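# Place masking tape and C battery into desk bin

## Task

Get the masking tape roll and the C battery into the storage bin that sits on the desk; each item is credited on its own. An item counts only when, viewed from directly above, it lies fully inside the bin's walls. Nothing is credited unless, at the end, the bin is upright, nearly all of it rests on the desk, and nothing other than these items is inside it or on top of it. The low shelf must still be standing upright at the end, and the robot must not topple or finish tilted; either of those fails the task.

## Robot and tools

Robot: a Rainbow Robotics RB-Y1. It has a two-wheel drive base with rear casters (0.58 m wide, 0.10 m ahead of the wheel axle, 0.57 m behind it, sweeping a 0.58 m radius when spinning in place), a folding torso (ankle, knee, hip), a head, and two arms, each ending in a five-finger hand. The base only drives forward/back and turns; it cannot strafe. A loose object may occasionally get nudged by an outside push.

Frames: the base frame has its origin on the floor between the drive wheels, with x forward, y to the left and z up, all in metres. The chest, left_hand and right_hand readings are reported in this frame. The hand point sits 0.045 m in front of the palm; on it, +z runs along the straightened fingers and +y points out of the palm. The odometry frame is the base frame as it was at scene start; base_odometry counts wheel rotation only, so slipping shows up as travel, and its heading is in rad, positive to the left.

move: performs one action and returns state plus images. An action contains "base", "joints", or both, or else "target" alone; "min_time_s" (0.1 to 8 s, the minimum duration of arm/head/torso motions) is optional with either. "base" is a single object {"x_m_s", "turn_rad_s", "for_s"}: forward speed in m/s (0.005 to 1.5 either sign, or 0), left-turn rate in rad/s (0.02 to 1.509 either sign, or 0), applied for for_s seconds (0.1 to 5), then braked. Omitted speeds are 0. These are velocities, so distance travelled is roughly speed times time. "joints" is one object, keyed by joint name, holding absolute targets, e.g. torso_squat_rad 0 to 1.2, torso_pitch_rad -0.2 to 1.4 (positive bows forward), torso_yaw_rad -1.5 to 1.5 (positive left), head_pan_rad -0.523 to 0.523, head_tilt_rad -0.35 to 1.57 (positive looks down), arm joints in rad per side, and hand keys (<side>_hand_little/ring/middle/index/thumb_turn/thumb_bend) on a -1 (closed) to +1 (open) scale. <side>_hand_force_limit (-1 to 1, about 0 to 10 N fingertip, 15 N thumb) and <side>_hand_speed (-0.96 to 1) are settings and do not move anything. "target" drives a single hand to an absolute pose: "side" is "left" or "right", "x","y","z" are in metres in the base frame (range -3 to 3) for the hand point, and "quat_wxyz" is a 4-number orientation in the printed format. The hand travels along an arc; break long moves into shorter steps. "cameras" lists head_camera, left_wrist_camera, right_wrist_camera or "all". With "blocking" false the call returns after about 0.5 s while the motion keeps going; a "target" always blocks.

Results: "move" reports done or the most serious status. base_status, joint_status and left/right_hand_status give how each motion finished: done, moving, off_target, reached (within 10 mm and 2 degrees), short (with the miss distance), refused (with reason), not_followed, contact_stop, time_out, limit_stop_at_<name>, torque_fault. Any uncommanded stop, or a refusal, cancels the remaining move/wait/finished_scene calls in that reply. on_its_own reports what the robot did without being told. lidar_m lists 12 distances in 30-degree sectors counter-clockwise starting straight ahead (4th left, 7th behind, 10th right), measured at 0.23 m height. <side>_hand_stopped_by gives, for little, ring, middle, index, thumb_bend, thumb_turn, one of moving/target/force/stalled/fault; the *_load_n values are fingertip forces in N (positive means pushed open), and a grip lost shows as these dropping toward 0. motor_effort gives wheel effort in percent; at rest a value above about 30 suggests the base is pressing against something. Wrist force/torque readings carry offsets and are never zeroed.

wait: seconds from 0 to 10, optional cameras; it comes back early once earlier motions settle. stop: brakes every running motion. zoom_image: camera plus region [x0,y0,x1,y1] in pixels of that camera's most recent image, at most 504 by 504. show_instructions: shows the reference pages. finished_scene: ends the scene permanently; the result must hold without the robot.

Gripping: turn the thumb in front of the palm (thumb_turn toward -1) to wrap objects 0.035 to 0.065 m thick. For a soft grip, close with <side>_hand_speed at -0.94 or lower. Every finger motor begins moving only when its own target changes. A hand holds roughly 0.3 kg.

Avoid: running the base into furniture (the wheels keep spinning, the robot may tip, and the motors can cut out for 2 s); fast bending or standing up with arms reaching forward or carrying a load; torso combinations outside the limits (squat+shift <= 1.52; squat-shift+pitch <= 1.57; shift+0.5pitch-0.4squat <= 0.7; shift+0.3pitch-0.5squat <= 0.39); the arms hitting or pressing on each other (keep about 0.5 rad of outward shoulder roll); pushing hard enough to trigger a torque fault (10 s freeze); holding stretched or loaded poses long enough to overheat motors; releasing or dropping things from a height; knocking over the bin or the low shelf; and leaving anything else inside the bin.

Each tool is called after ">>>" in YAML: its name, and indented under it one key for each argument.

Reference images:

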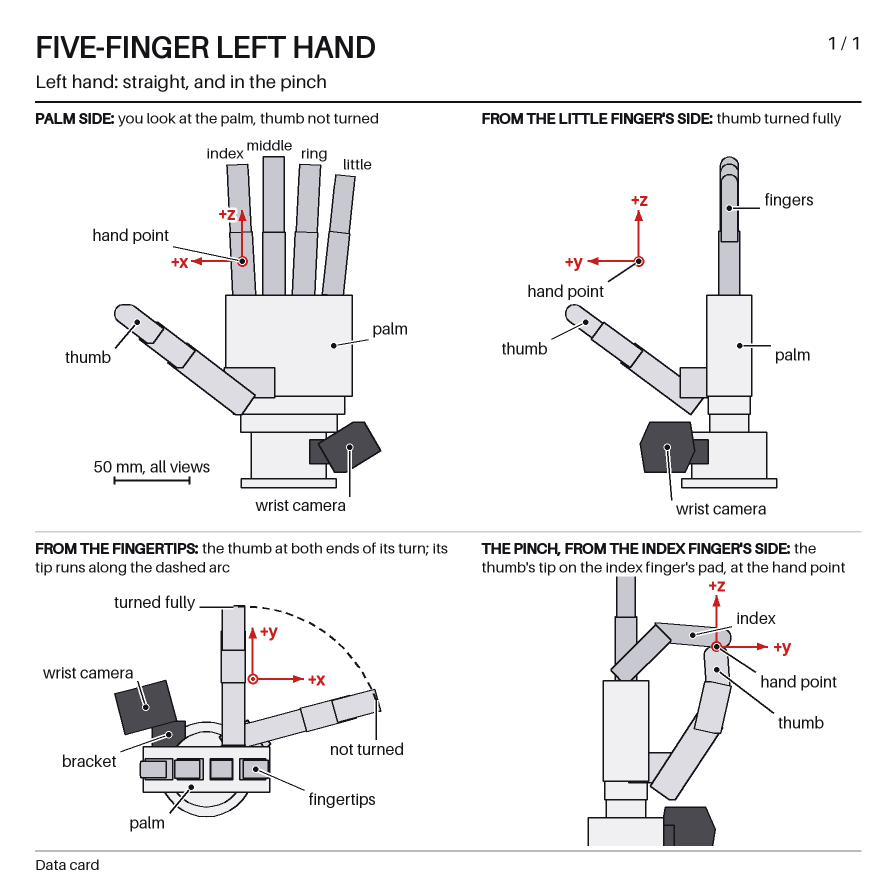

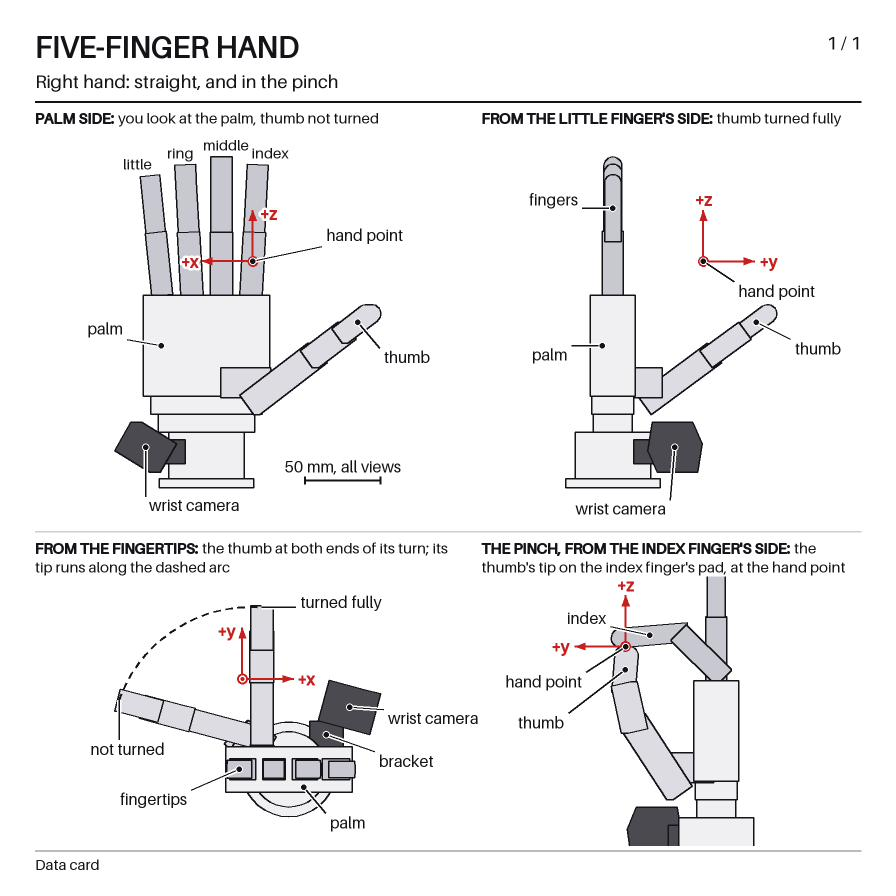

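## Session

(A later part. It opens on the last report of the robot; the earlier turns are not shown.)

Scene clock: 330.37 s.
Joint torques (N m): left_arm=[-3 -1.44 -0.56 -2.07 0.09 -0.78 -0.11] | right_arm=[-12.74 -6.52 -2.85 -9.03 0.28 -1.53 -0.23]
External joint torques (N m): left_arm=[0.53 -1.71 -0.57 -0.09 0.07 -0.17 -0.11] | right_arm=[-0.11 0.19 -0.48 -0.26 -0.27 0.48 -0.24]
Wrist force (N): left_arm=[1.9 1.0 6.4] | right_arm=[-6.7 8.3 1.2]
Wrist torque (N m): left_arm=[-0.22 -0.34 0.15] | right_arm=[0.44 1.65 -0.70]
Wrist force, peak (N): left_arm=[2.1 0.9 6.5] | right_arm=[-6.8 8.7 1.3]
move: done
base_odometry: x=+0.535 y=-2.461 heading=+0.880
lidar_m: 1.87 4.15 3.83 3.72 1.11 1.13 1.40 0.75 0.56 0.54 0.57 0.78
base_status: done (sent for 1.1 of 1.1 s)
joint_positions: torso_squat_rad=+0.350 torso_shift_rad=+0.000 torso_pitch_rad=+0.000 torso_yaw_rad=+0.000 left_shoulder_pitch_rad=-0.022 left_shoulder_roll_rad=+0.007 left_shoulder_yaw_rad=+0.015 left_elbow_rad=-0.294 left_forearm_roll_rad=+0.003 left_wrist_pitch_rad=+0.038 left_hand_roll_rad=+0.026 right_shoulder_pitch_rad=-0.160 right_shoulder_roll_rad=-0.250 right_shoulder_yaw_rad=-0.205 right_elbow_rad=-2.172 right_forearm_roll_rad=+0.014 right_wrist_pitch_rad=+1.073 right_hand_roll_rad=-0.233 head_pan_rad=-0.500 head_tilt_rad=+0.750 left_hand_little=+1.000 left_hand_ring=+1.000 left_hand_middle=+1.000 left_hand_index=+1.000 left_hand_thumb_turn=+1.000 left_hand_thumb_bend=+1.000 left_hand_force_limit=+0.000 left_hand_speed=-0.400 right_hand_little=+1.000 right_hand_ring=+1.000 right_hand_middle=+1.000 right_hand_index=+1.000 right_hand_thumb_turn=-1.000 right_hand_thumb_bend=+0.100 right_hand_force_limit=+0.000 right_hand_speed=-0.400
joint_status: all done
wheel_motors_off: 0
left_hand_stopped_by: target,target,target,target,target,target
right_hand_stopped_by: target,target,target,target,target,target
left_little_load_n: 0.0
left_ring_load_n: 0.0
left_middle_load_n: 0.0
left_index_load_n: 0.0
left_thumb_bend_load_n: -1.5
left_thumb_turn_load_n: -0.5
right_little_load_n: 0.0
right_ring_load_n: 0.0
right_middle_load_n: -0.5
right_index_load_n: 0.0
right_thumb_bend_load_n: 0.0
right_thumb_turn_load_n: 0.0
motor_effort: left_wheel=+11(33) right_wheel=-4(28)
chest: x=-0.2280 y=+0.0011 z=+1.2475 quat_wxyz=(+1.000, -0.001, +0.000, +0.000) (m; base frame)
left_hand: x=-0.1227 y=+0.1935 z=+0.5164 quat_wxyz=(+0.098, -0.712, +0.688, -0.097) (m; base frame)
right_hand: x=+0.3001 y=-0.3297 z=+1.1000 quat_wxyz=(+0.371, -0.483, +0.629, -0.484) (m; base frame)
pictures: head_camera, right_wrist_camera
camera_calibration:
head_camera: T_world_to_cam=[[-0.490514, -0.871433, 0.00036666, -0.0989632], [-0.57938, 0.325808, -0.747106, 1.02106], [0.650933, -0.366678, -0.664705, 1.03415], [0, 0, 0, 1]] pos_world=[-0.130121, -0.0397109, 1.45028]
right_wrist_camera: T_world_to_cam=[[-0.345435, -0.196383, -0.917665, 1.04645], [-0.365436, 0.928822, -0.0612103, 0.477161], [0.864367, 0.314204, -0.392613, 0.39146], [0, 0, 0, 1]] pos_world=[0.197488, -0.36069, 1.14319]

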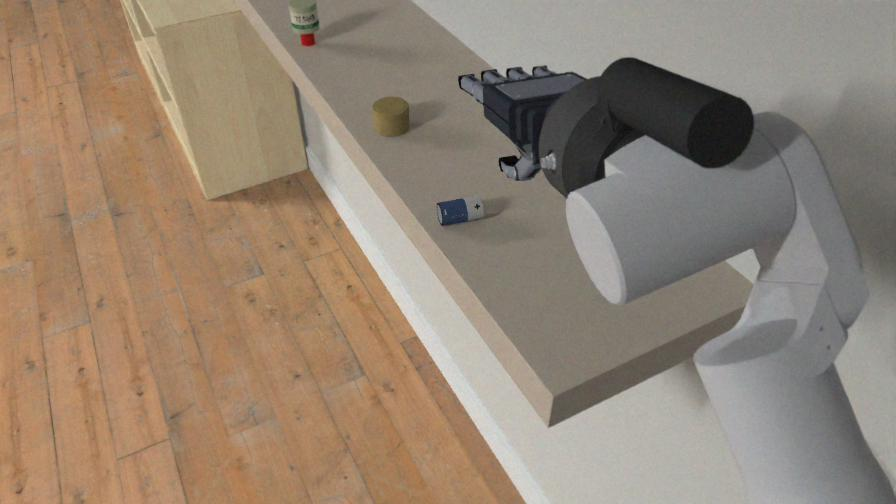

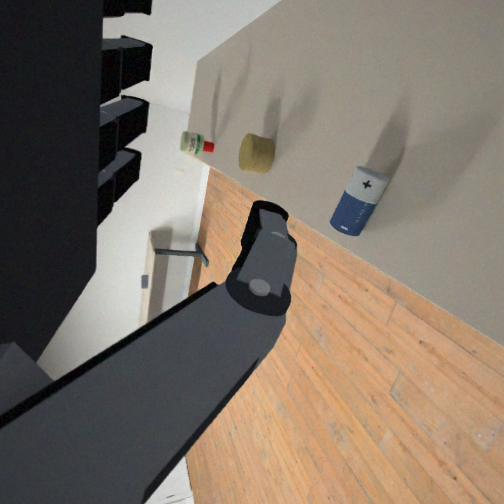

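>>> move:
  target: {"side": "right", "x": 0.354, "y": -0.328, "z": 1.05, "quat_wxyz": [0.3706, -0.4829, 0.6294, -0.4829]}
  min_time_s: 2
  cameras: ["head_camera", "right_wrist_camera"]

Scene clock: 359.60 s.
Joint torques (N m): left_arm=[-3.39 -1.39 -0.6 -1.82 0.08 -0.73 -0.1] | right_arm=[-15.63 -5.03 -0.17 -9.64 0.89 -2.1 -0.25]
External joint torques (N m): left_arm=[0.14 -1.66 -0.61 0.17 0.05 -0.13 -0.1] | right_arm=[-0.59 1.7 1.79 0.27 0.33 -0.1 -0.26]
Wrist force (N): left_arm=[2.0 0.7 5.9] | right_arm=[-5.7 8.1 1.3]
Wrist torque (N m): left_arm=[-0.21 -0.36 0.16] | right_arm=[0.42 1.51 -0.68]
Wrist force, peak (N): left_arm=[1.7 1.1 6.5] | right_arm=[-6.4 8.6 1.3]
move: done
base_odometry: x=+0.535 y=-2.461 heading=+0.880
lidar_m: 1.87 4.15 3.82 3.72 1.11 1.13 1.40 0.76 0.56 0.54 0.57 0.79
base_status: not commanded
joint_positions: torso_squat_rad=+0.350 torso_shift_rad=+0.000 torso_pitch_rad=+0.000 torso_yaw_rad=+0.000 left_shoulder_pitch_rad=-0.022 left_shoulder_roll_rad=+0.007 left_shoulder_yaw_rad=+0.015 left_elbow_rad=-0.294 left_forearm_roll_rad=+0.003 left_wrist_pitch_rad=+0.038 left_hand_roll_rad=+0.026 right_shoulder_pitch_rad=-0.245 right_shoulder_roll_rad=-0.214 right_shoulder_yaw_rad=-0.179 right_elbow_rad=-1.852 right_forearm_roll_rad=+0.092 right_wrist_pitch_rad=+0.832 right_hand_roll_rad=-0.261 head_pan_rad=-0.500 head_tilt_rad=+0.750 left_hand_little=+1.000 left_hand_ring=+1.000 left_hand_middle=+1.000 left_hand_index=+1.000 left_hand_thumb_turn=+1.000 left_hand_thumb_bend=+1.000 left_hand_force_limit=+0.000 left_hand_speed=-0.400 right_hand_little=+1.000 right_hand_ring=+1.000 right_hand_middle=+1.000 right_hand_index=+1.000 right_hand_thumb_turn=-1.000 right_hand_thumb_bend=+0.100 right_hand_force_limit=+0.000 right_hand_speed=-0.400
joint_status: all done
wheel_motors_off: 0
left_hand_stopped_by: target,target,target,target,target,target
right_hand_stopped_by: target,target,target,target,target,target
left_little_load_n: 0.0
left_ring_load_n: 0.0
left_middle_load_n: 0.0
left_index_load_n: 0.0
left_thumb_bend_load_n: -1.5
left_thumb_turn_load_n: 0.0
right_little_load_n: 0.0
right_ring_load_n: 0.0
right_middle_load_n: 0.0
right_index_load_n: 0.0
right_thumb_bend_load_n: 0.0
right_thumb_turn_load_n: 0.0
motor_effort: left_wheel=+11(11) right_wheel=-5(6)
chest: x=-0.2280 y=+0.0011 z=+1.2475 quat_wxyz=(+1.000, -0.001, +0.000, +0.000) (m; base frame)
left_hand: x=-0.1227 y=+0.1935 z=+0.5164 quat_wxyz=(+0.098, -0.712, +0.688, -0.097) (m; base frame)
right_hand: x=+0.3538 y=-0.3283 z=+1.0502 quat_wxyz=(+0.370, -0.483, +0.629, -0.483) (m; base frame)
right_hand_status: reached (checked arc, planned for 2.0 s): 0 mm and 0.0 deg off.
pictures: head_camera, right_wrist_camera
camera_calibration:
head_camera: T_world_to_cam=[[-0.490514, -0.871433, 0.00036666, -0.0989632], [-0.57938, 0.325808, -0.747106, 1.02106], [0.650933, -0.366678, -0.664705, 1.03415], [0, 0, 0, 1]] pos_world=[-0.130121, -0.0397109, 1.45028]
right_wrist_camera: T_world_to_cam=[[-0.347413, -0.195372, -0.917134, 1.01996], [-0.36516, 0.929036, -0.0595842, 0.490673], [0.863691, 0.3142, -0.394101, 0.326887], [0, 0, 0, 1]] pos_world=[0.25119, -0.35929, 1.0935]

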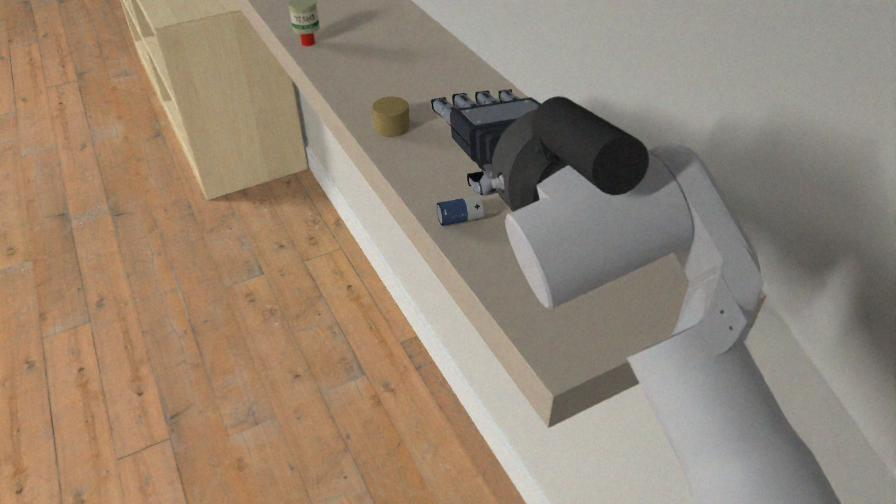

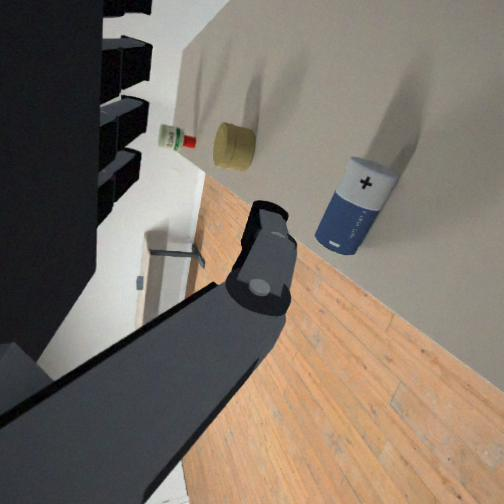

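>>> zoom_image:
  camera: "head_camera"
  region: [410, 70, 570, 240]

Scaled by 2.965.

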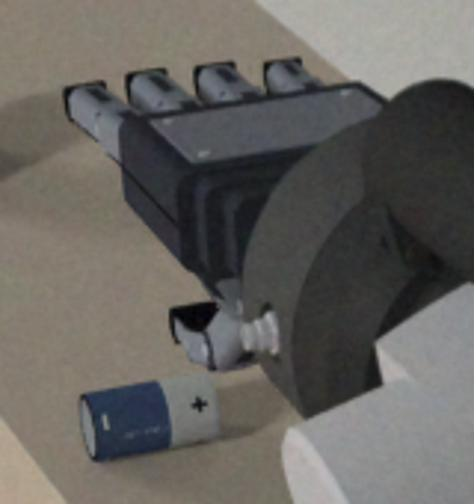

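>>> zoom_image:
  camera: "right_wrist_camera"
  region: [300, 140, 420, 260]

Scaled by 4.200.

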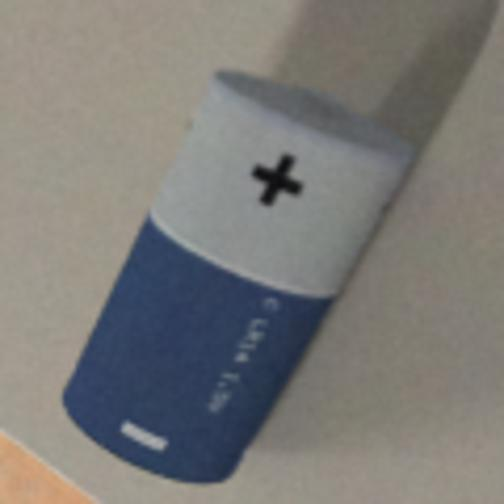

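>>> move:
  target: {"side": "right", "x": 0.352, "y": -0.328, "z": 1.015, "quat_wxyz": [0.3706, -0.4829, 0.6294, -0.4829]}
  min_time_s: 1.5
  cameras: ["head_camera", "right_wrist_camera"]

>>> zoom_image:
  camera: "head_camera"
  region: [410, 90, 570, 250]

>>> zoom_image:
  camera: "right_wrist_camera"
  region: [220, 140, 420, 340]

Scene clock: 422.77 s.
Joint torques (N m): left_arm=[-3.16 -1.53 -0.94 -1.67 0.12 -0.81 -0.21] | right_arm=[-13.86 -4.54 0.63 -10.05 0.95 -2.21 -0.18]
External joint torques (N m): left_arm=[0.38 -1.79 -0.95 0.31 0.09 -0.2 -0.21] | right_arm=[0.67 1.71 2.4 0.24 0.41 -0.23 -0.19]
Wrist force (N): left_arm=[1.7 0.9 5.8] | right_arm=[-6.1 7.9 1.6]
Wrist torque (N m): left_arm=[-0.18 -0.31 0.14] | right_arm=[0.41 1.59 -0.67]
Wrist force, peak (N): left_arm=[1.8 0.9 6.5] | right_arm=[-6.8 8.7 1.3]
move: done
base_odometry: x=+0.535 y=-2.461 heading=+0.880
lidar_m: 1.88 4.15 3.82 3.72 1.12 1.14 1.40 0.75 0.55 0.55 0.57 0.79
base_status: not commanded
joint_positions: torso_squat_rad=+0.350 torso_shift_rad=+0.000 torso_pitch_rad=+0.000 torso_yaw_rad=+0.000 left_shoulder_pitch_rad=-0.022 left_shoulder_roll_rad=+0.007 left_shoulder_yaw_rad=+0.015 left_elbow_rad=-0.294 left_forearm_roll_rad=+0.003 left_wrist_pitch_rad=+0.038 left_hand_roll_rad=+0.026 right_shoulder_pitch_rad=-0.198 right_shoulder_roll_rad=-0.184 right_shoulder_yaw_rad=-0.171 right_elbow_rad=-1.780 right_forearm_roll_rad=+0.122 right_wrist_pitch_rad=+0.709 right_hand_roll_rad=-0.274 head_pan_rad=-0.500 head_tilt_rad=+0.750 left_hand_little=+1.000 left_hand_ring=+1.000 left_hand_middle=+1.000 left_hand_index=+1.000 left_hand_thumb_turn=+1.000 left_hand_thumb_bend=+1.000 left_hand_force_limit=+0.000 left_hand_speed=-0.400 right_hand_little=+1.000 right_hand_ring=+1.000 right_hand_middle=+1.000 right_hand_index=+1.000 right_hand_thumb_turn=-1.000 right_hand_thumb_bend=+0.100 right_hand_force_limit=+0.000 right_hand_speed=-0.400
joint_status: all done
wheel_motors_off: 0
left_hand_stopped_by: target,target,target,target,target,target
right_hand_stopped_by: target,target,target,target,target,target
left_little_load_n: 0.0
left_ring_load_n: 0.0
left_middle_load_n: 0.0
left_index_load_n: 0.0
left_thumb_bend_load_n: -2.0
left_thumb_turn_load_n: -0.5
right_little_load_n: 0.0
right_ring_load_n: 0.0
right_middle_load_n: 0.0
right_index_load_n: 0.0
right_thumb_bend_load_n: 0.0
right_thumb_turn_load_n: 0.0
motor_effort: left_wheel=+10(11) right_wheel=-5(6)
chest: x=-0.2280 y=+0.0011 z=+1.2475 quat_wxyz=(+1.000, -0.001, +0.000, +0.000) (m; base frame)
left_hand: x=-0.1227 y=+0.1935 z=+0.5164 quat_wxyz=(+0.098, -0.712, +0.688, -0.097) (m; base frame)
right_hand: x=+0.3520 y=-0.3282 z=+1.0154 quat_wxyz=(+0.371, -0.483, +0.629, -0.483) (m; base frame)
right_hand_status: reached (checked arc, planned for 1.5 s): 0 mm and 0.0 deg off.
pictures: head_camera, right_wrist_camera
camera_calibration:
head_camera: T_world_to_cam=[[-0.490514, -0.871433, 0.00036666, -0.0989632], [-0.57938, 0.325808, -0.747106, 1.02106], [0.650933, -0.366678, -0.664705, 1.03415], [0, 0, 0, 1]] pos_world=[-0.130121, -0.0397109, 1.45028]
right_wrist_camera: T_world_to_cam=[[-0.347267, -0.195416, -0.917179, 0.987431], [-0.365347, 0.928962, -0.0595962, 0.487882], [0.863671, 0.314393, -0.393992, 0.314656], [0, 0, 0, 1]] pos_world=[0.24939, -0.35919, 1.0587]

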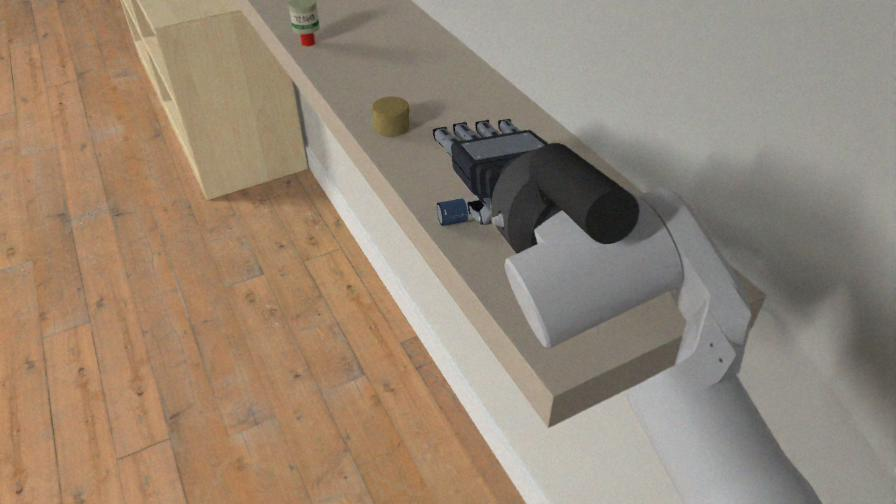

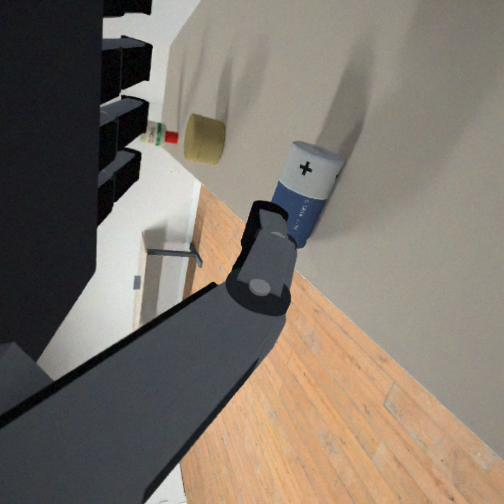

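Scaled by 3.150.

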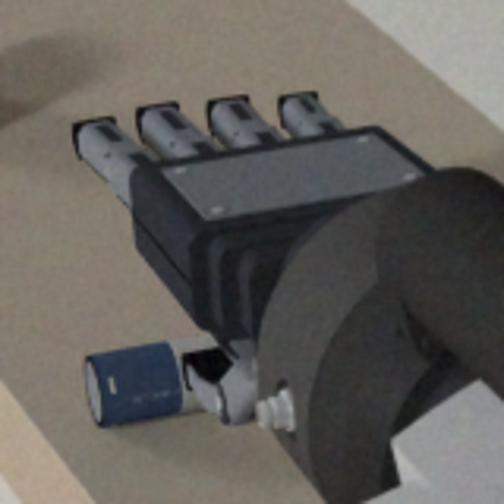

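Scaled by 2.520.

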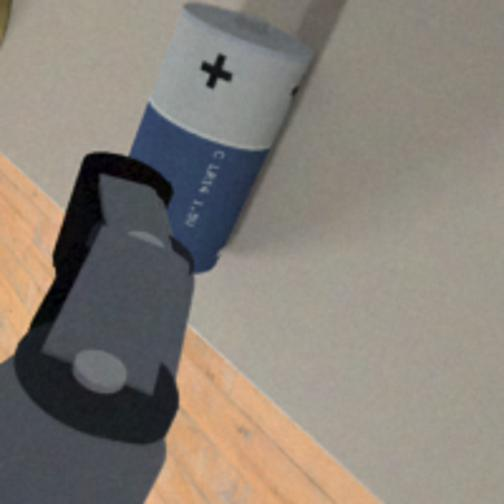

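>>> move:
  target: {"side": "right", "x": 0.372, "y": -0.331, "z": 1.0, "quat_wxyz": [0.3706, -0.4829, 0.6294, -0.4829]}
  min_time_s: 1.5
  cameras: ["head_camera", "right_wrist_camera"]

>>> zoom_image:
  camera: "head_camera"
  region: [410, 90, 570, 250]

>>> zoom_image:
  camera: "right_wrist_camera"
  region: [220, 140, 420, 340]

Scene clock: 465.00 s.
Joint torques (N m): left_arm=[-3.27 -1.6 -0.44 -1.82 0.01 -0.78 -0.05] | right_arm=[-16.52 -7.51 -2.27 -10.09 0.88 -2.05 -0.19]
External joint torques (N m): left_arm=[0.26 -1.87 -0.45 0.16 -0.01 -0.17 -0.06] | right_arm=[-0.88 -0.87 -0.64 0.37 0.36 -0.07 -0.2]
Wrist force (N): left_arm=[1.9 0.5 5.9] | right_arm=[-6.4 8.4 1.2]
Wrist torque (N m): left_arm=[-0.28 -0.35 0.16] | right_arm=[0.53 1.65 -0.67]
Wrist force, peak (N): left_arm=[2.0 1.3 6.3] | right_arm=[-6.3 9.1 1.3]
move: done
base_odometry: x=+0.535 y=-2.461 heading=+0.880
lidar_m: 1.86 4.15 3.83 3.71 1.11 1.14 1.40 0.76 0.56 0.54 0.57 0.78
base_status: not commanded
joint_positions: torso_squat_rad=+0.350 torso_shift_rad=+0.000 torso_pitch_rad=+0.000 torso_yaw_rad=+0.000 left_shoulder_pitch_rad=-0.022 left_shoulder_roll_rad=+0.007 left_shoulder_yaw_rad=+0.015 left_elbow_rad=-0.294 left_forearm_roll_rad=+0.003 left_wrist_pitch_rad=+0.038 left_hand_roll_rad=+0.026 right_shoulder_pitch_rad=-0.255 right_shoulder_roll_rad=-0.186 right_shoulder_yaw_rad=-0.179 right_elbow_rad=-1.642 right_forearm_roll_rad=+0.142 right_wrist_pitch_rad=+0.628 right_hand_roll_rad=-0.290 head_pan_rad=-0.500 head_tilt_rad=+0.750 left_hand_little=+1.000 left_hand_ring=+1.000 left_hand_middle=+1.000 left_hand_index=+1.000 left_hand_thumb_turn=+1.000 left_hand_thumb_bend=+1.000 left_hand_force_limit=+0.000 left_hand_speed=-0.400 right_hand_little=+1.000 right_hand_ring=+1.000 right_hand_middle=+1.000 right_hand_index=+1.000 right_hand_thumb_turn=-1.000 right_hand_thumb_bend=+0.100 right_hand_force_limit=+0.000 right_hand_speed=-0.400
joint_status: all done
wheel_motors_off: 0
left_hand_stopped_by: target,target,target,target,target,target
right_hand_stopped_by: target,target,target,target,target,target
left_little_load_n: 0.0
left_ring_load_n: 0.0
left_middle_load_n: 0.0
left_index_load_n: 0.0
left_thumb_bend_load_n: -1.5
left_thumb_turn_load_n: 0.0
right_little_load_n: 0.0
right_ring_load_n: 0.0
right_middle_load_n: 0.0
right_index_load_n: 0.0
right_thumb_bend_load_n: 0.0
right_thumb_turn_load_n: 0.0
motor_effort: left_wheel=+11(11) right_wheel=-6(6)
chest: x=-0.2280 y=+0.0011 z=+1.2475 quat_wxyz=(+1.000, -0.001, +0.000, +0.000) (m; base frame)
left_hand: x=-0.1227 y=+0.1935 z=+0.5164 quat_wxyz=(+0.098, -0.712, +0.688, -0.097) (m; base frame)
right_hand: x=+0.3717 y=-0.3306 z=+1.0001 quat_wxyz=(+0.371, -0.483, +0.629, -0.483) (m; base frame)
right_hand_status: reached (checked arc, planned for 1.5 s): 0 mm and 0.0 deg off.
pictures: head_camera, right_wrist_camera
camera_calibration:
head_camera: T_world_to_cam=[[-0.490514, -0.871433, 0.00036666, -0.0989632], [-0.57938, 0.325808, -0.747106, 1.02106], [0.650933, -0.366678, -0.664705, 1.03415], [0, 0, 0, 1]] pos_world=[-0.130121, -0.0397109, 1.45028]
right_wrist_camera: T_world_to_cam=[[-0.347527, -0.195164, -0.917135, 0.979881], [-0.36601, 0.928742, -0.0589435, 0.496039], [0.863286, 0.315196, -0.394195, 0.292952], [0, 0, 0, 1]] pos_world=[0.269189, -0.361792, 1.0434]

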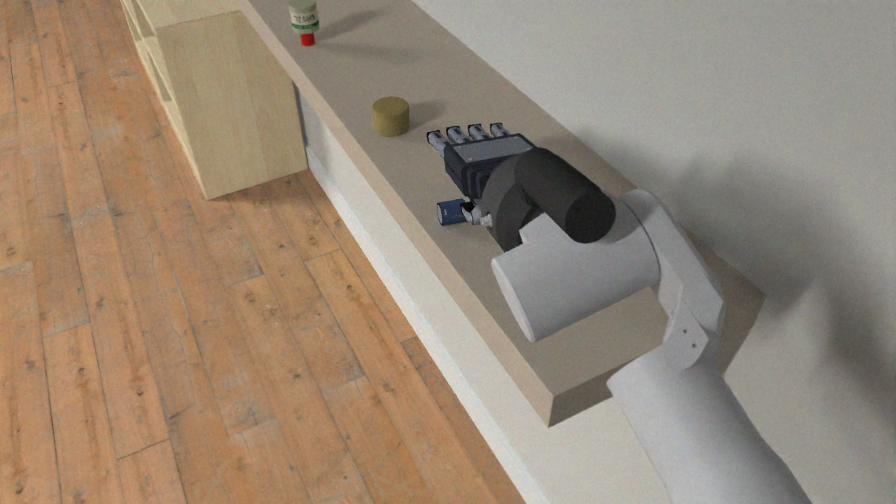

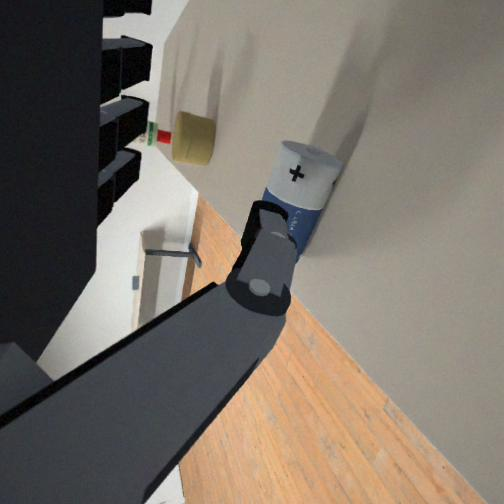

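Scaled by 3.150.

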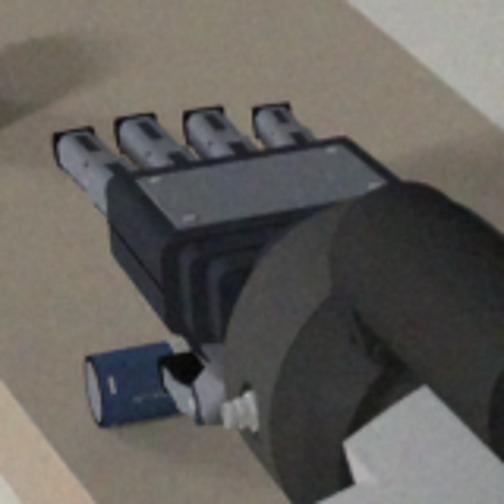

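Scaled by 2.520.

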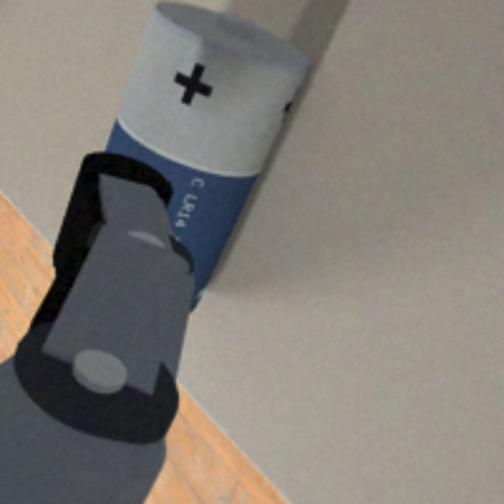

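>>> move:
  target: {"side": "right", "x": 0.374, "y": -0.332, "z": 0.979, "quat_wxyz": [0.3706, -0.4829, 0.6294, -0.4829]}
  min_time_s: 2
  cameras: ["head_camera", "right_wrist_camera"]

>>> zoom_image:
  camera: "head_camera"
  region: [410, 90, 570, 250]

>>> zoom_image:
  camera: "right_wrist_camera"
  region: [220, 140, 420, 340]

Scene clock: 484.40 s.
Joint torques (N m): left_arm=[-3.07 -1.75 -0.76 -1.79 0.15 -0.71 -0.17] | right_arm=[-14.7 -4.59 -2.51 -10.31 0.68 -2.01 -0.15]
External joint torques (N m): left_arm=[0.46 -2.02 -0.77 0.19 0.12 -0.11 -0.17] | right_arm=[0.96 1.96 -1.04 0.28 0.17 -0.04 -0.16]
Wrist force (N): left_arm=[1.7 1.0 5.9] | right_arm=[-6.3 8.2 1.7]
Wrist torque (N m): left_arm=[-0.18 -0.31 0.12] | right_arm=[0.44 1.62 -0.72]
Wrist force, peak (N): left_arm=[1.9 0.9 6.5] | right_arm=[-6.5 8.6 1.6]
move: done
base_odometry: x=+0.535 y=-2.461 heading=+0.880
lidar_m: 1.87 4.14 3.81 3.71 1.11 1.13 1.40 0.75 0.56 0.54 0.57 0.79
base_status: not commanded
joint_positions: torso_squat_rad=+0.350 torso_shift_rad=+0.000 torso_pitch_rad=+0.000 torso_yaw_rad=+0.000 left_shoulder_pitch_rad=-0.022 left_shoulder_roll_rad=+0.007 left_shoulder_yaw_rad=+0.015 left_elbow_rad=-0.294 left_forearm_roll_rad=+0.003 left_wrist_pitch_rad=+0.038 left_hand_roll_rad=+0.026 right_shoulder_pitch_rad=-0.252 right_shoulder_roll_rad=-0.174 right_shoulder_yaw_rad=-0.184 right_elbow_rad=-1.568 right_forearm_roll_rad=+0.164 right_wrist_pitch_rad=+0.548 right_hand_roll_rad=-0.302 head_pan_rad=-0.500 head_tilt_rad=+0.750 left_hand_little=+1.000 left_hand_ring=+1.000 left_hand_middle=+1.000 left_hand_index=+1.000 left_hand_thumb_turn=+1.000 left_hand_thumb_bend=+1.000 left_hand_force_limit=+0.000 left_hand_speed=-0.400 right_hand_little=+1.000 right_hand_ring=+1.000 right_hand_middle=+1.000 right_hand_index=+1.000 right_hand_thumb_turn=-1.000 right_hand_thumb_bend=+0.100 right_hand_force_limit=+0.000 right_hand_speed=-0.400
joint_status: all done
wheel_motors_off: 0
left_hand_stopped_by: target,target,target,target,target,target
right_hand_stopped_by: target,target,target,target,target,target
left_little_load_n: 0.0
left_ring_load_n: 0.0
left_middle_load_n: 0.0
left_index_load_n: 0.0
left_thumb_bend_load_n: -1.5
left_thumb_turn_load_n: 0.0
right_little_load_n: 0.0
right_ring_load_n: 0.0
right_middle_load_n: 0.0
right_index_load_n: 0.0
right_thumb_bend_load_n: -0.5
right_thumb_turn_load_n: 0.0
motor_effort: left_wheel=+10(11) right_wheel=-5(6)
chest: x=-0.2280 y=+0.0011 z=+1.2475 quat_wxyz=(+1.000, -0.001, +0.000, +0.000) (m; base frame)
left_hand: x=-0.1227 y=+0.1935 z=+0.5164 quat_wxyz=(+0.098, -0.712, +0.688, -0.097) (m; base frame)
right_hand: x=+0.3741 y=-0.3319 z=+0.9794 quat_wxyz=(+0.371, -0.483, +0.629, -0.483) (m; base frame)
right_hand_status: reached (checked arc, planned for 2.0 s): 0 mm and 0.0 deg off.
pictures: head_camera, right_wrist_camera
camera_calibration:
head_camera: T_world_to_cam=[[-0.490514, -0.871433, 0.00036666, -0.0989632], [-0.57938, 0.325808, -0.747106, 1.02106], [0.650933, -0.366678, -0.664705, 1.03415], [0, 0, 0, 1]] pos_world=[-0.130121, -0.0397109, 1.45028]
right_wrist_camera: T_world_to_cam=[[-0.34701, -0.195781, -0.917199, 0.961195], [-0.365959, 0.928709, -0.0597817, 0.497642], [0.863515, 0.314912, -0.393919, 0.28265], [0, 0, 0, 1]] pos_world=[0.271589, -0.362991, 1.0227]

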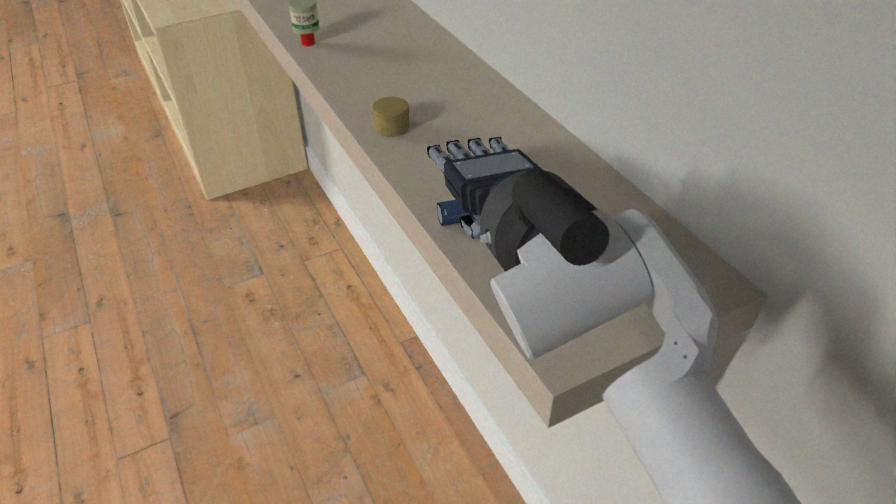

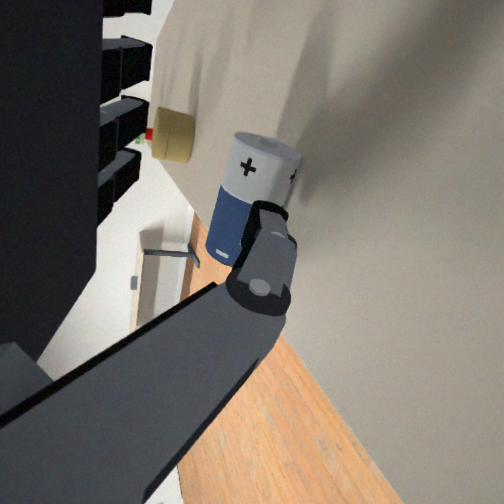

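Scaled by 3.150.

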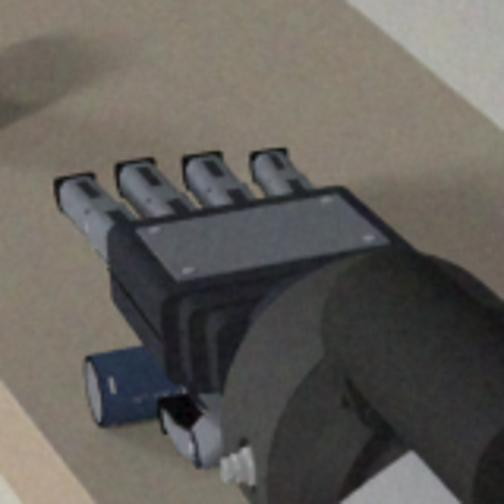

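Scaled by 2.520.

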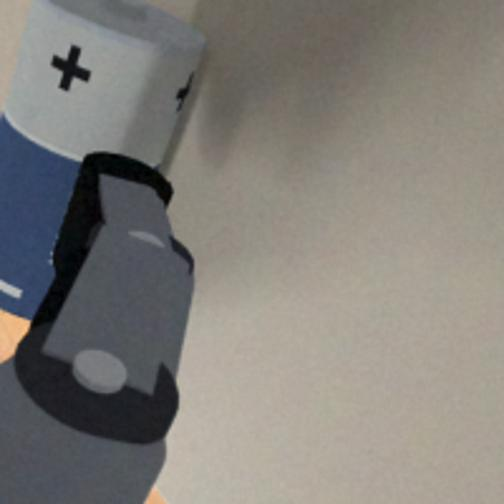

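>>> move:
  joints: {"right_hand_index": -0.1, "right_hand_middle": -0.1, "right_hand_speed": -0.92, "right_hand_force_limit": -0.6}
  cameras: ["head_camera", "right_wrist_camera"]

>>> zoom_image:
  camera: "head_camera"
  region: [410, 90, 570, 250]

>>> zoom_image:
  camera: "right_wrist_camera"
  region: [150, 100, 350, 300]

Scene clock: 497.33 s.
Joint torques (N m): left_arm=[-3.3 -1.22 -0.48 -1.81 0.16 -0.81 -0.04] | right_arm=[-14.37 -4.47 -2.37 -10.28 0.78 -1.73 -0.14]
External joint torques (N m): left_arm=[0.23 -1.48 -0.49 0.17 0.14 -0.21 -0.04] | right_arm=[1.28 2.07 -0.91 0.3 0.28 0.24 -0.15]
Wrist force (N): left_arm=[1.9 0.7 6.0] | right_arm=[-5.6 6.3 1.3]
Wrist torque (N m): left_arm=[-0.24 -0.34 0.15] | right_arm=[0.42 1.56 -0.68]
Wrist force, peak (N): left_arm=[1.7 0.8 6.6] | right_arm=[-6.4 9.0 1.5]
move: off_target
base_odometry: x=+0.535 y=-2.461 heading=+0.880
lidar_m: 1.86 4.15 3.83 3.71 1.11 1.13 1.40 0.76 0.56 0.54 0.57 0.79
base_status: not commanded
joint_positions: torso_squat_rad=+0.350 torso_shift_rad=+0.000 torso_pitch_rad=+0.000 torso_yaw_rad=+0.000 left_shoulder_pitch_rad=-0.022 left_shoulder_roll_rad=+0.007 left_shoulder_yaw_rad=+0.015 left_elbow_rad=-0.294 left_forearm_roll_rad=+0.003 left_wrist_pitch_rad=+0.038 left_hand_roll_rad=+0.026 right_shoulder_pitch_rad=-0.252 right_shoulder_roll_rad=-0.174 right_shoulder_yaw_rad=-0.184 right_elbow_rad=-1.568 right_forearm_roll_rad=+0.164 right_wrist_pitch_rad=+0.548 right_hand_roll_rad=-0.302 head_pan_rad=-0.500 head_tilt_rad=+0.750 left_hand_little=+1.000 left_hand_ring=+1.000 left_hand_middle=+1.000 left_hand_index=+1.000 left_hand_thumb_turn=+1.000 left_hand_thumb_bend=+1.000 left_hand_force_limit=+0.000 left_hand_speed=-0.400 right_hand_little=+1.000 right_hand_ring=+1.000 right_hand_middle=+0.141 right_hand_index=+0.141 right_hand_thumb_turn=-1.000 right_hand_thumb_bend=+0.101 right_hand_force_limit=-0.600 right_hand_speed=-0.920
joint_status: right_hand_middle off_target (ended at +0.141, target -0.100); right_hand_index off_target (ended at +0.141, target -0.100); the others done
wheel_motors_off: 0
left_hand_stopped_by: target,target,target,target,target,target
right_hand_stopped_by: target,target,force,force,target,target
left_little_load_n: 0.0
left_ring_load_n: 0.0
left_middle_load_n: 0.0
left_index_load_n: 0.0
left_thumb_bend_load_n: -2.0
left_thumb_turn_load_n: -0.5
right_little_load_n: 0.0
right_ring_load_n: 0.0
right_middle_load_n: 3.0
right_index_load_n: 3.0
right_thumb_bend_load_n: 3.0
right_thumb_turn_load_n: 0.0
motor_effort: left_wheel=+11(11) right_wheel=-5(6)
chest: x=-0.2280 y=+0.0011 z=+1.2475 quat_wxyz=(+1.000, -0.001, +0.000, +0.000) (m; base frame)
left_hand: x=-0.1227 y=+0.1935 z=+0.5164 quat_wxyz=(+0.098, -0.712, +0.688, -0.097) (m; base frame)
right_hand: x=+0.3741 y=-0.3319 z=+0.9794 quat_wxyz=(+0.371, -0.483, +0.629, -0.483) (m; base frame)
pictures: head_camera, right_wrist_camera
camera_calibration:
head_camera: T_world_to_cam=[[-0.490514, -0.871433, 0.00036666, -0.0989632], [-0.57938, 0.325808, -0.747106, 1.02106], [0.650933, -0.366678, -0.664705, 1.03415], [0, 0, 0, 1]] pos_world=[-0.130121, -0.0397109, 1.45028]
right_wrist_camera: T_world_to_cam=[[-0.34701, -0.195781, -0.917199, 0.961195], [-0.365959, 0.928709, -0.0597817, 0.497642], [0.863515, 0.314912, -0.393919, 0.28265], [0, 0, 0, 1]] pos_world=[0.271589, -0.362991, 1.0227]

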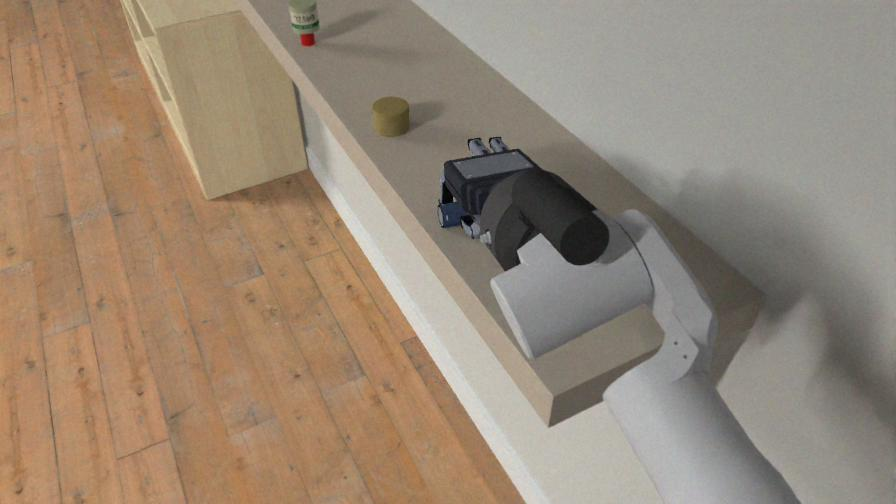

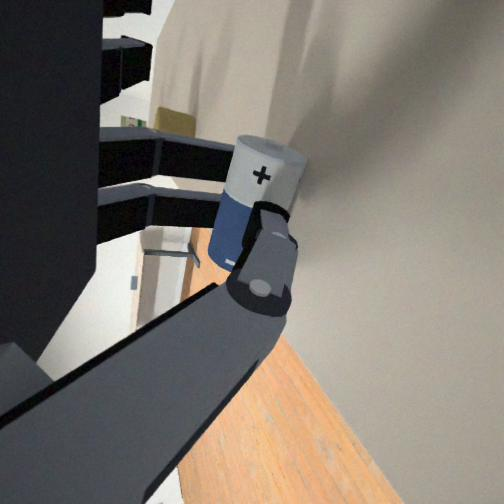

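Scaled by 3.150.

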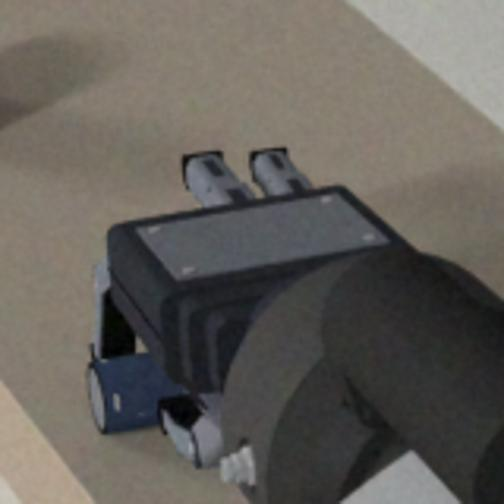

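Scaled by 2.520.

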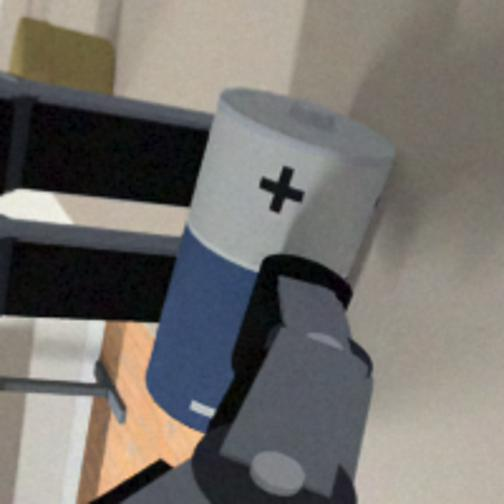

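>>> move:
  joints: {"right_hand_index": -0.3, "right_hand_middle": -0.3, "right_hand_speed": -0.94, "right_hand_force_limit": -0.1}
  cameras: []

>>> move:
  target: {"side": "right", "x": 0.374, "y": -0.330, "z": 1.03, "quat_wxyz": [0.3706, -0.4829, 0.6294, -0.4829]}
  min_time_s: 2
  cameras: ["head_camera", "right_wrist_camera"]

Scene clock: 504.00 s.
Joint torques (N m): left_arm=[-3 -1.51 -0.51 -1.76 0.07 -0.71 -0.18] | right_arm=[-14.41 -4.37 -2.44 -10.2 0.81 -1.43 -0.11]
External joint torques (N m): left_arm=[0.53 -1.78 -0.52 0.23 0.05 -0.1 -0.19] | right_arm=[1.25 2.18 -0.97 0.39 0.31 0.54 -0.12]
Wrist force (N): left_arm=[1.9 1.0 5.7] | right_arm=[-6.2 6.0 1.6]
Wrist torque (N m): left_arm=[-0.17 -0.34 0.14] | right_arm=[0.51 1.59 -0.67]
Wrist force, peak (N): left_arm=[1.7 1.2 6.6] | right_arm=[-6.7 7.2 1.9]
move: off_target
base_odometry: x=+0.535 y=-2.461 heading=+0.880
lidar_m: 1.87 4.15 3.82 3.71 1.12 1.14 1.40 0.76 0.56 0.55 0.57 0.79
base_status: not commanded
joint_positions: torso_squat_rad=+0.350 torso_shift_rad=+0.000 torso_pitch_rad=+0.000 torso_yaw_rad=+0.000 left_shoulder_pitch_rad=-0.022 left_shoulder_roll_rad=+0.007 left_shoulder_yaw_rad=+0.015 left_elbow_rad=-0.294 left_forearm_roll_rad=+0.003 left_wrist_pitch_rad=+0.038 left_hand_roll_rad=+0.026 right_shoulder_pitch_rad=-0.252 right_shoulder_roll_rad=-0.174 right_shoulder_yaw_rad=-0.184 right_elbow_rad=-1.568 right_forearm_roll_rad=+0.164 right_wrist_pitch_rad=+0.547 right_hand_roll_rad=-0.302 head_pan_rad=-0.500 head_tilt_rad=+0.750 left_hand_little=+1.000 left_hand_ring=+1.000 left_hand_middle=+1.000 left_hand_index=+1.000 left_hand_thumb_turn=+1.000 left_hand_thumb_bend=+1.000 left_hand_force_limit=+0.000 left_hand_speed=-0.400 right_hand_little=+1.000 right_hand_ring=+1.000 right_hand_middle=+0.137 right_hand_index=+0.132 right_hand_thumb_turn=-1.000 right_hand_thumb_bend=+0.101 right_hand_force_limit=-0.100 right_hand_speed=-0.940
joint_status: right_hand_middle off_target (ended at +0.137, target -0.300); right_hand_index off_target (ended at +0.132, target -0.300); the others done
wheel_motors_off: 0
left_hand_stopped_by: target,target,target,target,target,target
right_hand_stopped_by: target,target,force,force,target,target
left_little_load_n: 0.0
left_ring_load_n: 0.0
left_middle_load_n: 0.0
left_index_load_n: 0.0
left_thumb_bend_load_n: -1.5
left_thumb_turn_load_n: 0.0
right_little_load_n: 0.0
right_ring_load_n: 0.0
right_middle_load_n: 4.0
right_index_load_n: 6.0
right_thumb_bend_load_n: 4.0
right_thumb_turn_load_n: -0.5
motor_effort: left_wheel=+10(11) right_wheel=-5(6)
chest: x=-0.2280 y=+0.0011 z=+1.2475 quat_wxyz=(+1.000, -0.001, +0.000, +0.000) (m; base frame)
left_hand: x=-0.1227 y=+0.1935 z=+0.5164 quat_wxyz=(+0.098, -0.712, +0.688, -0.097) (m; base frame)
right_hand: x=+0.3741 y=-0.3319 z=+0.9794 quat_wxyz=(+0.371, -0.483, +0.629, -0.483) (m; base frame)
pictures: none
No camera images: "cameras" was empty.

Scene clock: 506.33 s.
Joint torques (N m): left_arm=[-3.02 -1.81 -0.36 -1.66 0.13 -0.86 -0.14] | right_arm=[-17.87 -8.07 -0.17 -11.2 0.21 -1.69 0.26]
External joint torques (N m): left_arm=[0.51 -2.08 -0.37 0.33 0.11 -0.25 -0.14] | right_arm=[-1.86 -1.13 1.61 -0.98 -0.34 0.29 0.25]
Wrist force (N): left_arm=[2.0 0.7 6.0] | right_arm=[-5.5 8.1 2.2]
Wrist torque (N m): left_arm=[-0.23 -0.34 0.15] | right_arm=[0.33 1.46 -0.57]
Wrist force, peak (N): left_arm=[2.1 0.7 6.6] | right_arm=[-6.6 9.1 2.2]
move: done
base_odometry: x=+0.535 y=-2.461 heading=+0.880
lidar_m: 1.88 4.15 3.82 3.70 1.12 1.13 1.40 0.76 0.56 0.54 0.56 0.80
base_status: not commanded
joint_positions: torso_squat_rad=+0.350 torso_shift_rad=+0.000 torso_pitch_rad=+0.000 torso_yaw_rad=+0.000 left_shoulder_pitch_rad=-0.022 left_shoulder_roll_rad=+0.007 left_shoulder_yaw_rad=+0.015 left_elbow_rad=-0.294 left_forearm_roll_rad=+0.003 left_wrist_pitch_rad=+0.038 left_hand_roll_rad=+0.026 right_shoulder_pitch_rad=-0.287 right_shoulder_roll_rad=-0.207 right_shoulder_yaw_rad=-0.182 right_elbow_rad=-1.708 right_forearm_roll_rad=+0.118 right_wrist_pitch_rad=+0.729 right_hand_roll_rad=-0.277 head_pan_rad=-0.500 head_tilt_rad=+0.750 left_hand_little=+1.000 left_hand_ring=+1.000 left_hand_middle=+1.000 left_hand_index=+1.000 left_hand_thumb_turn=+1.000 left_hand_thumb_bend=+1.000 left_hand_force_limit=+0.000 left_hand_speed=-0.400 right_hand_little=+1.000 right_hand_ring=+1.000 right_hand_middle=+0.137 right_hand_index=+0.132 right_hand_thumb_turn=-1.000 right_hand_thumb_bend=+0.102 right_hand_force_limit=-0.100 right_hand_speed=-0.940
joint_status: all done
wheel_motors_off: 0
left_hand_stopped_by: target,target,target,target,target,target
right_hand_stopped_by: target,target,force,force,target,target
left_little_load_n: 0.0
left_ring_load_n: 0.0
left_middle_load_n: 0.0
left_index_load_n: 0.0
left_thumb_bend_load_n: -2.0
left_thumb_turn_load_n: 0.0
right_little_load_n: 0.5
right_ring_load_n: 0.0
right_middle_load_n: 3.5
right_index_load_n: 5.0
right_thumb_bend_load_n: 5.0
right_thumb_turn_load_n: -1.0
motor_effort: left_wheel=+11(11) right_wheel=-5(6)
chest: x=-0.2280 y=+0.0011 z=+1.2475 quat_wxyz=(+1.000, -0.001, +0.000, +0.000) (m; base frame)
left_hand: x=-0.1227 y=+0.1935 z=+0.5164 quat_wxyz=(+0.098, -0.712, +0.688, -0.097) (m; base frame)
right_hand: x=+0.3740 y=-0.3299 z=+1.0297 quat_wxyz=(+0.371, -0.483, +0.629, -0.483) (m; base frame)
right_hand_status: reached (checked arc, planned for 2.0 s): 0 mm and 0.1 deg off.
pictures: head_camera, right_wrist_camera
camera_calibration:
head_camera: T_world_to_cam=[[-0.490514, -0.871433, 0.00036666, -0.0989632], [-0.57938, 0.325808, -0.747106, 1.02106], [0.650933, -0.366678, -0.664705, 1.03415], [0, 0, 0, 1]] pos_world=[-0.130121, -0.0397109, 1.45028]
right_wrist_camera: T_world_to_cam=[[-0.346713, -0.194994, -0.917479, 1.00806], [-0.365063, 0.929079, -0.0595035, 0.498304], [0.864013, 0.314307, -0.393309, 0.300958], [0, 0, 0, 1]] pos_world=[0.27139, -0.36099, 1.0729]

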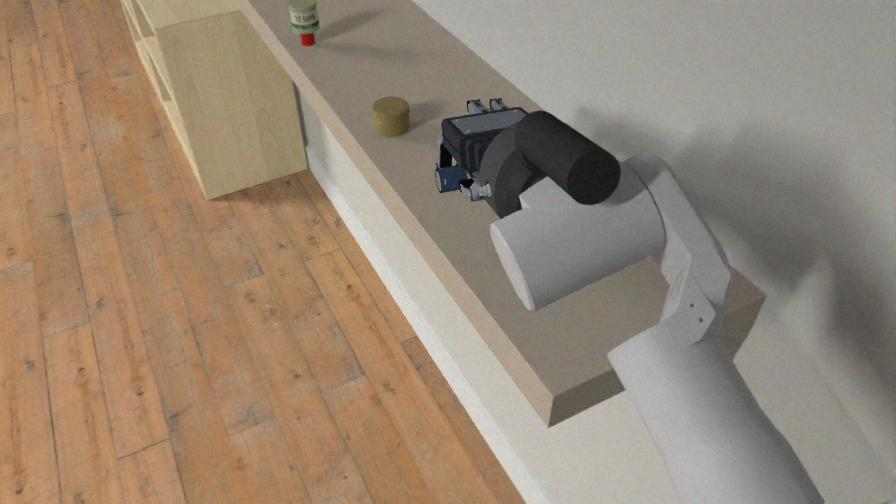

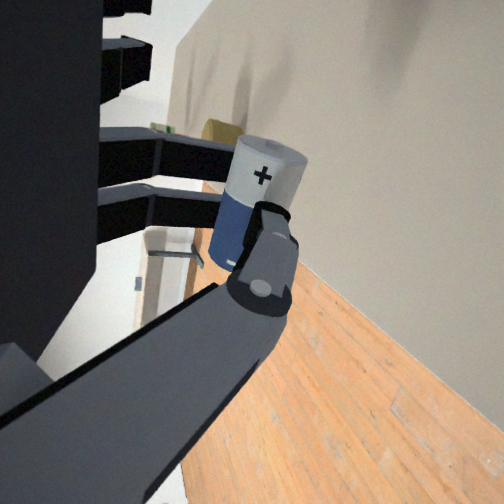

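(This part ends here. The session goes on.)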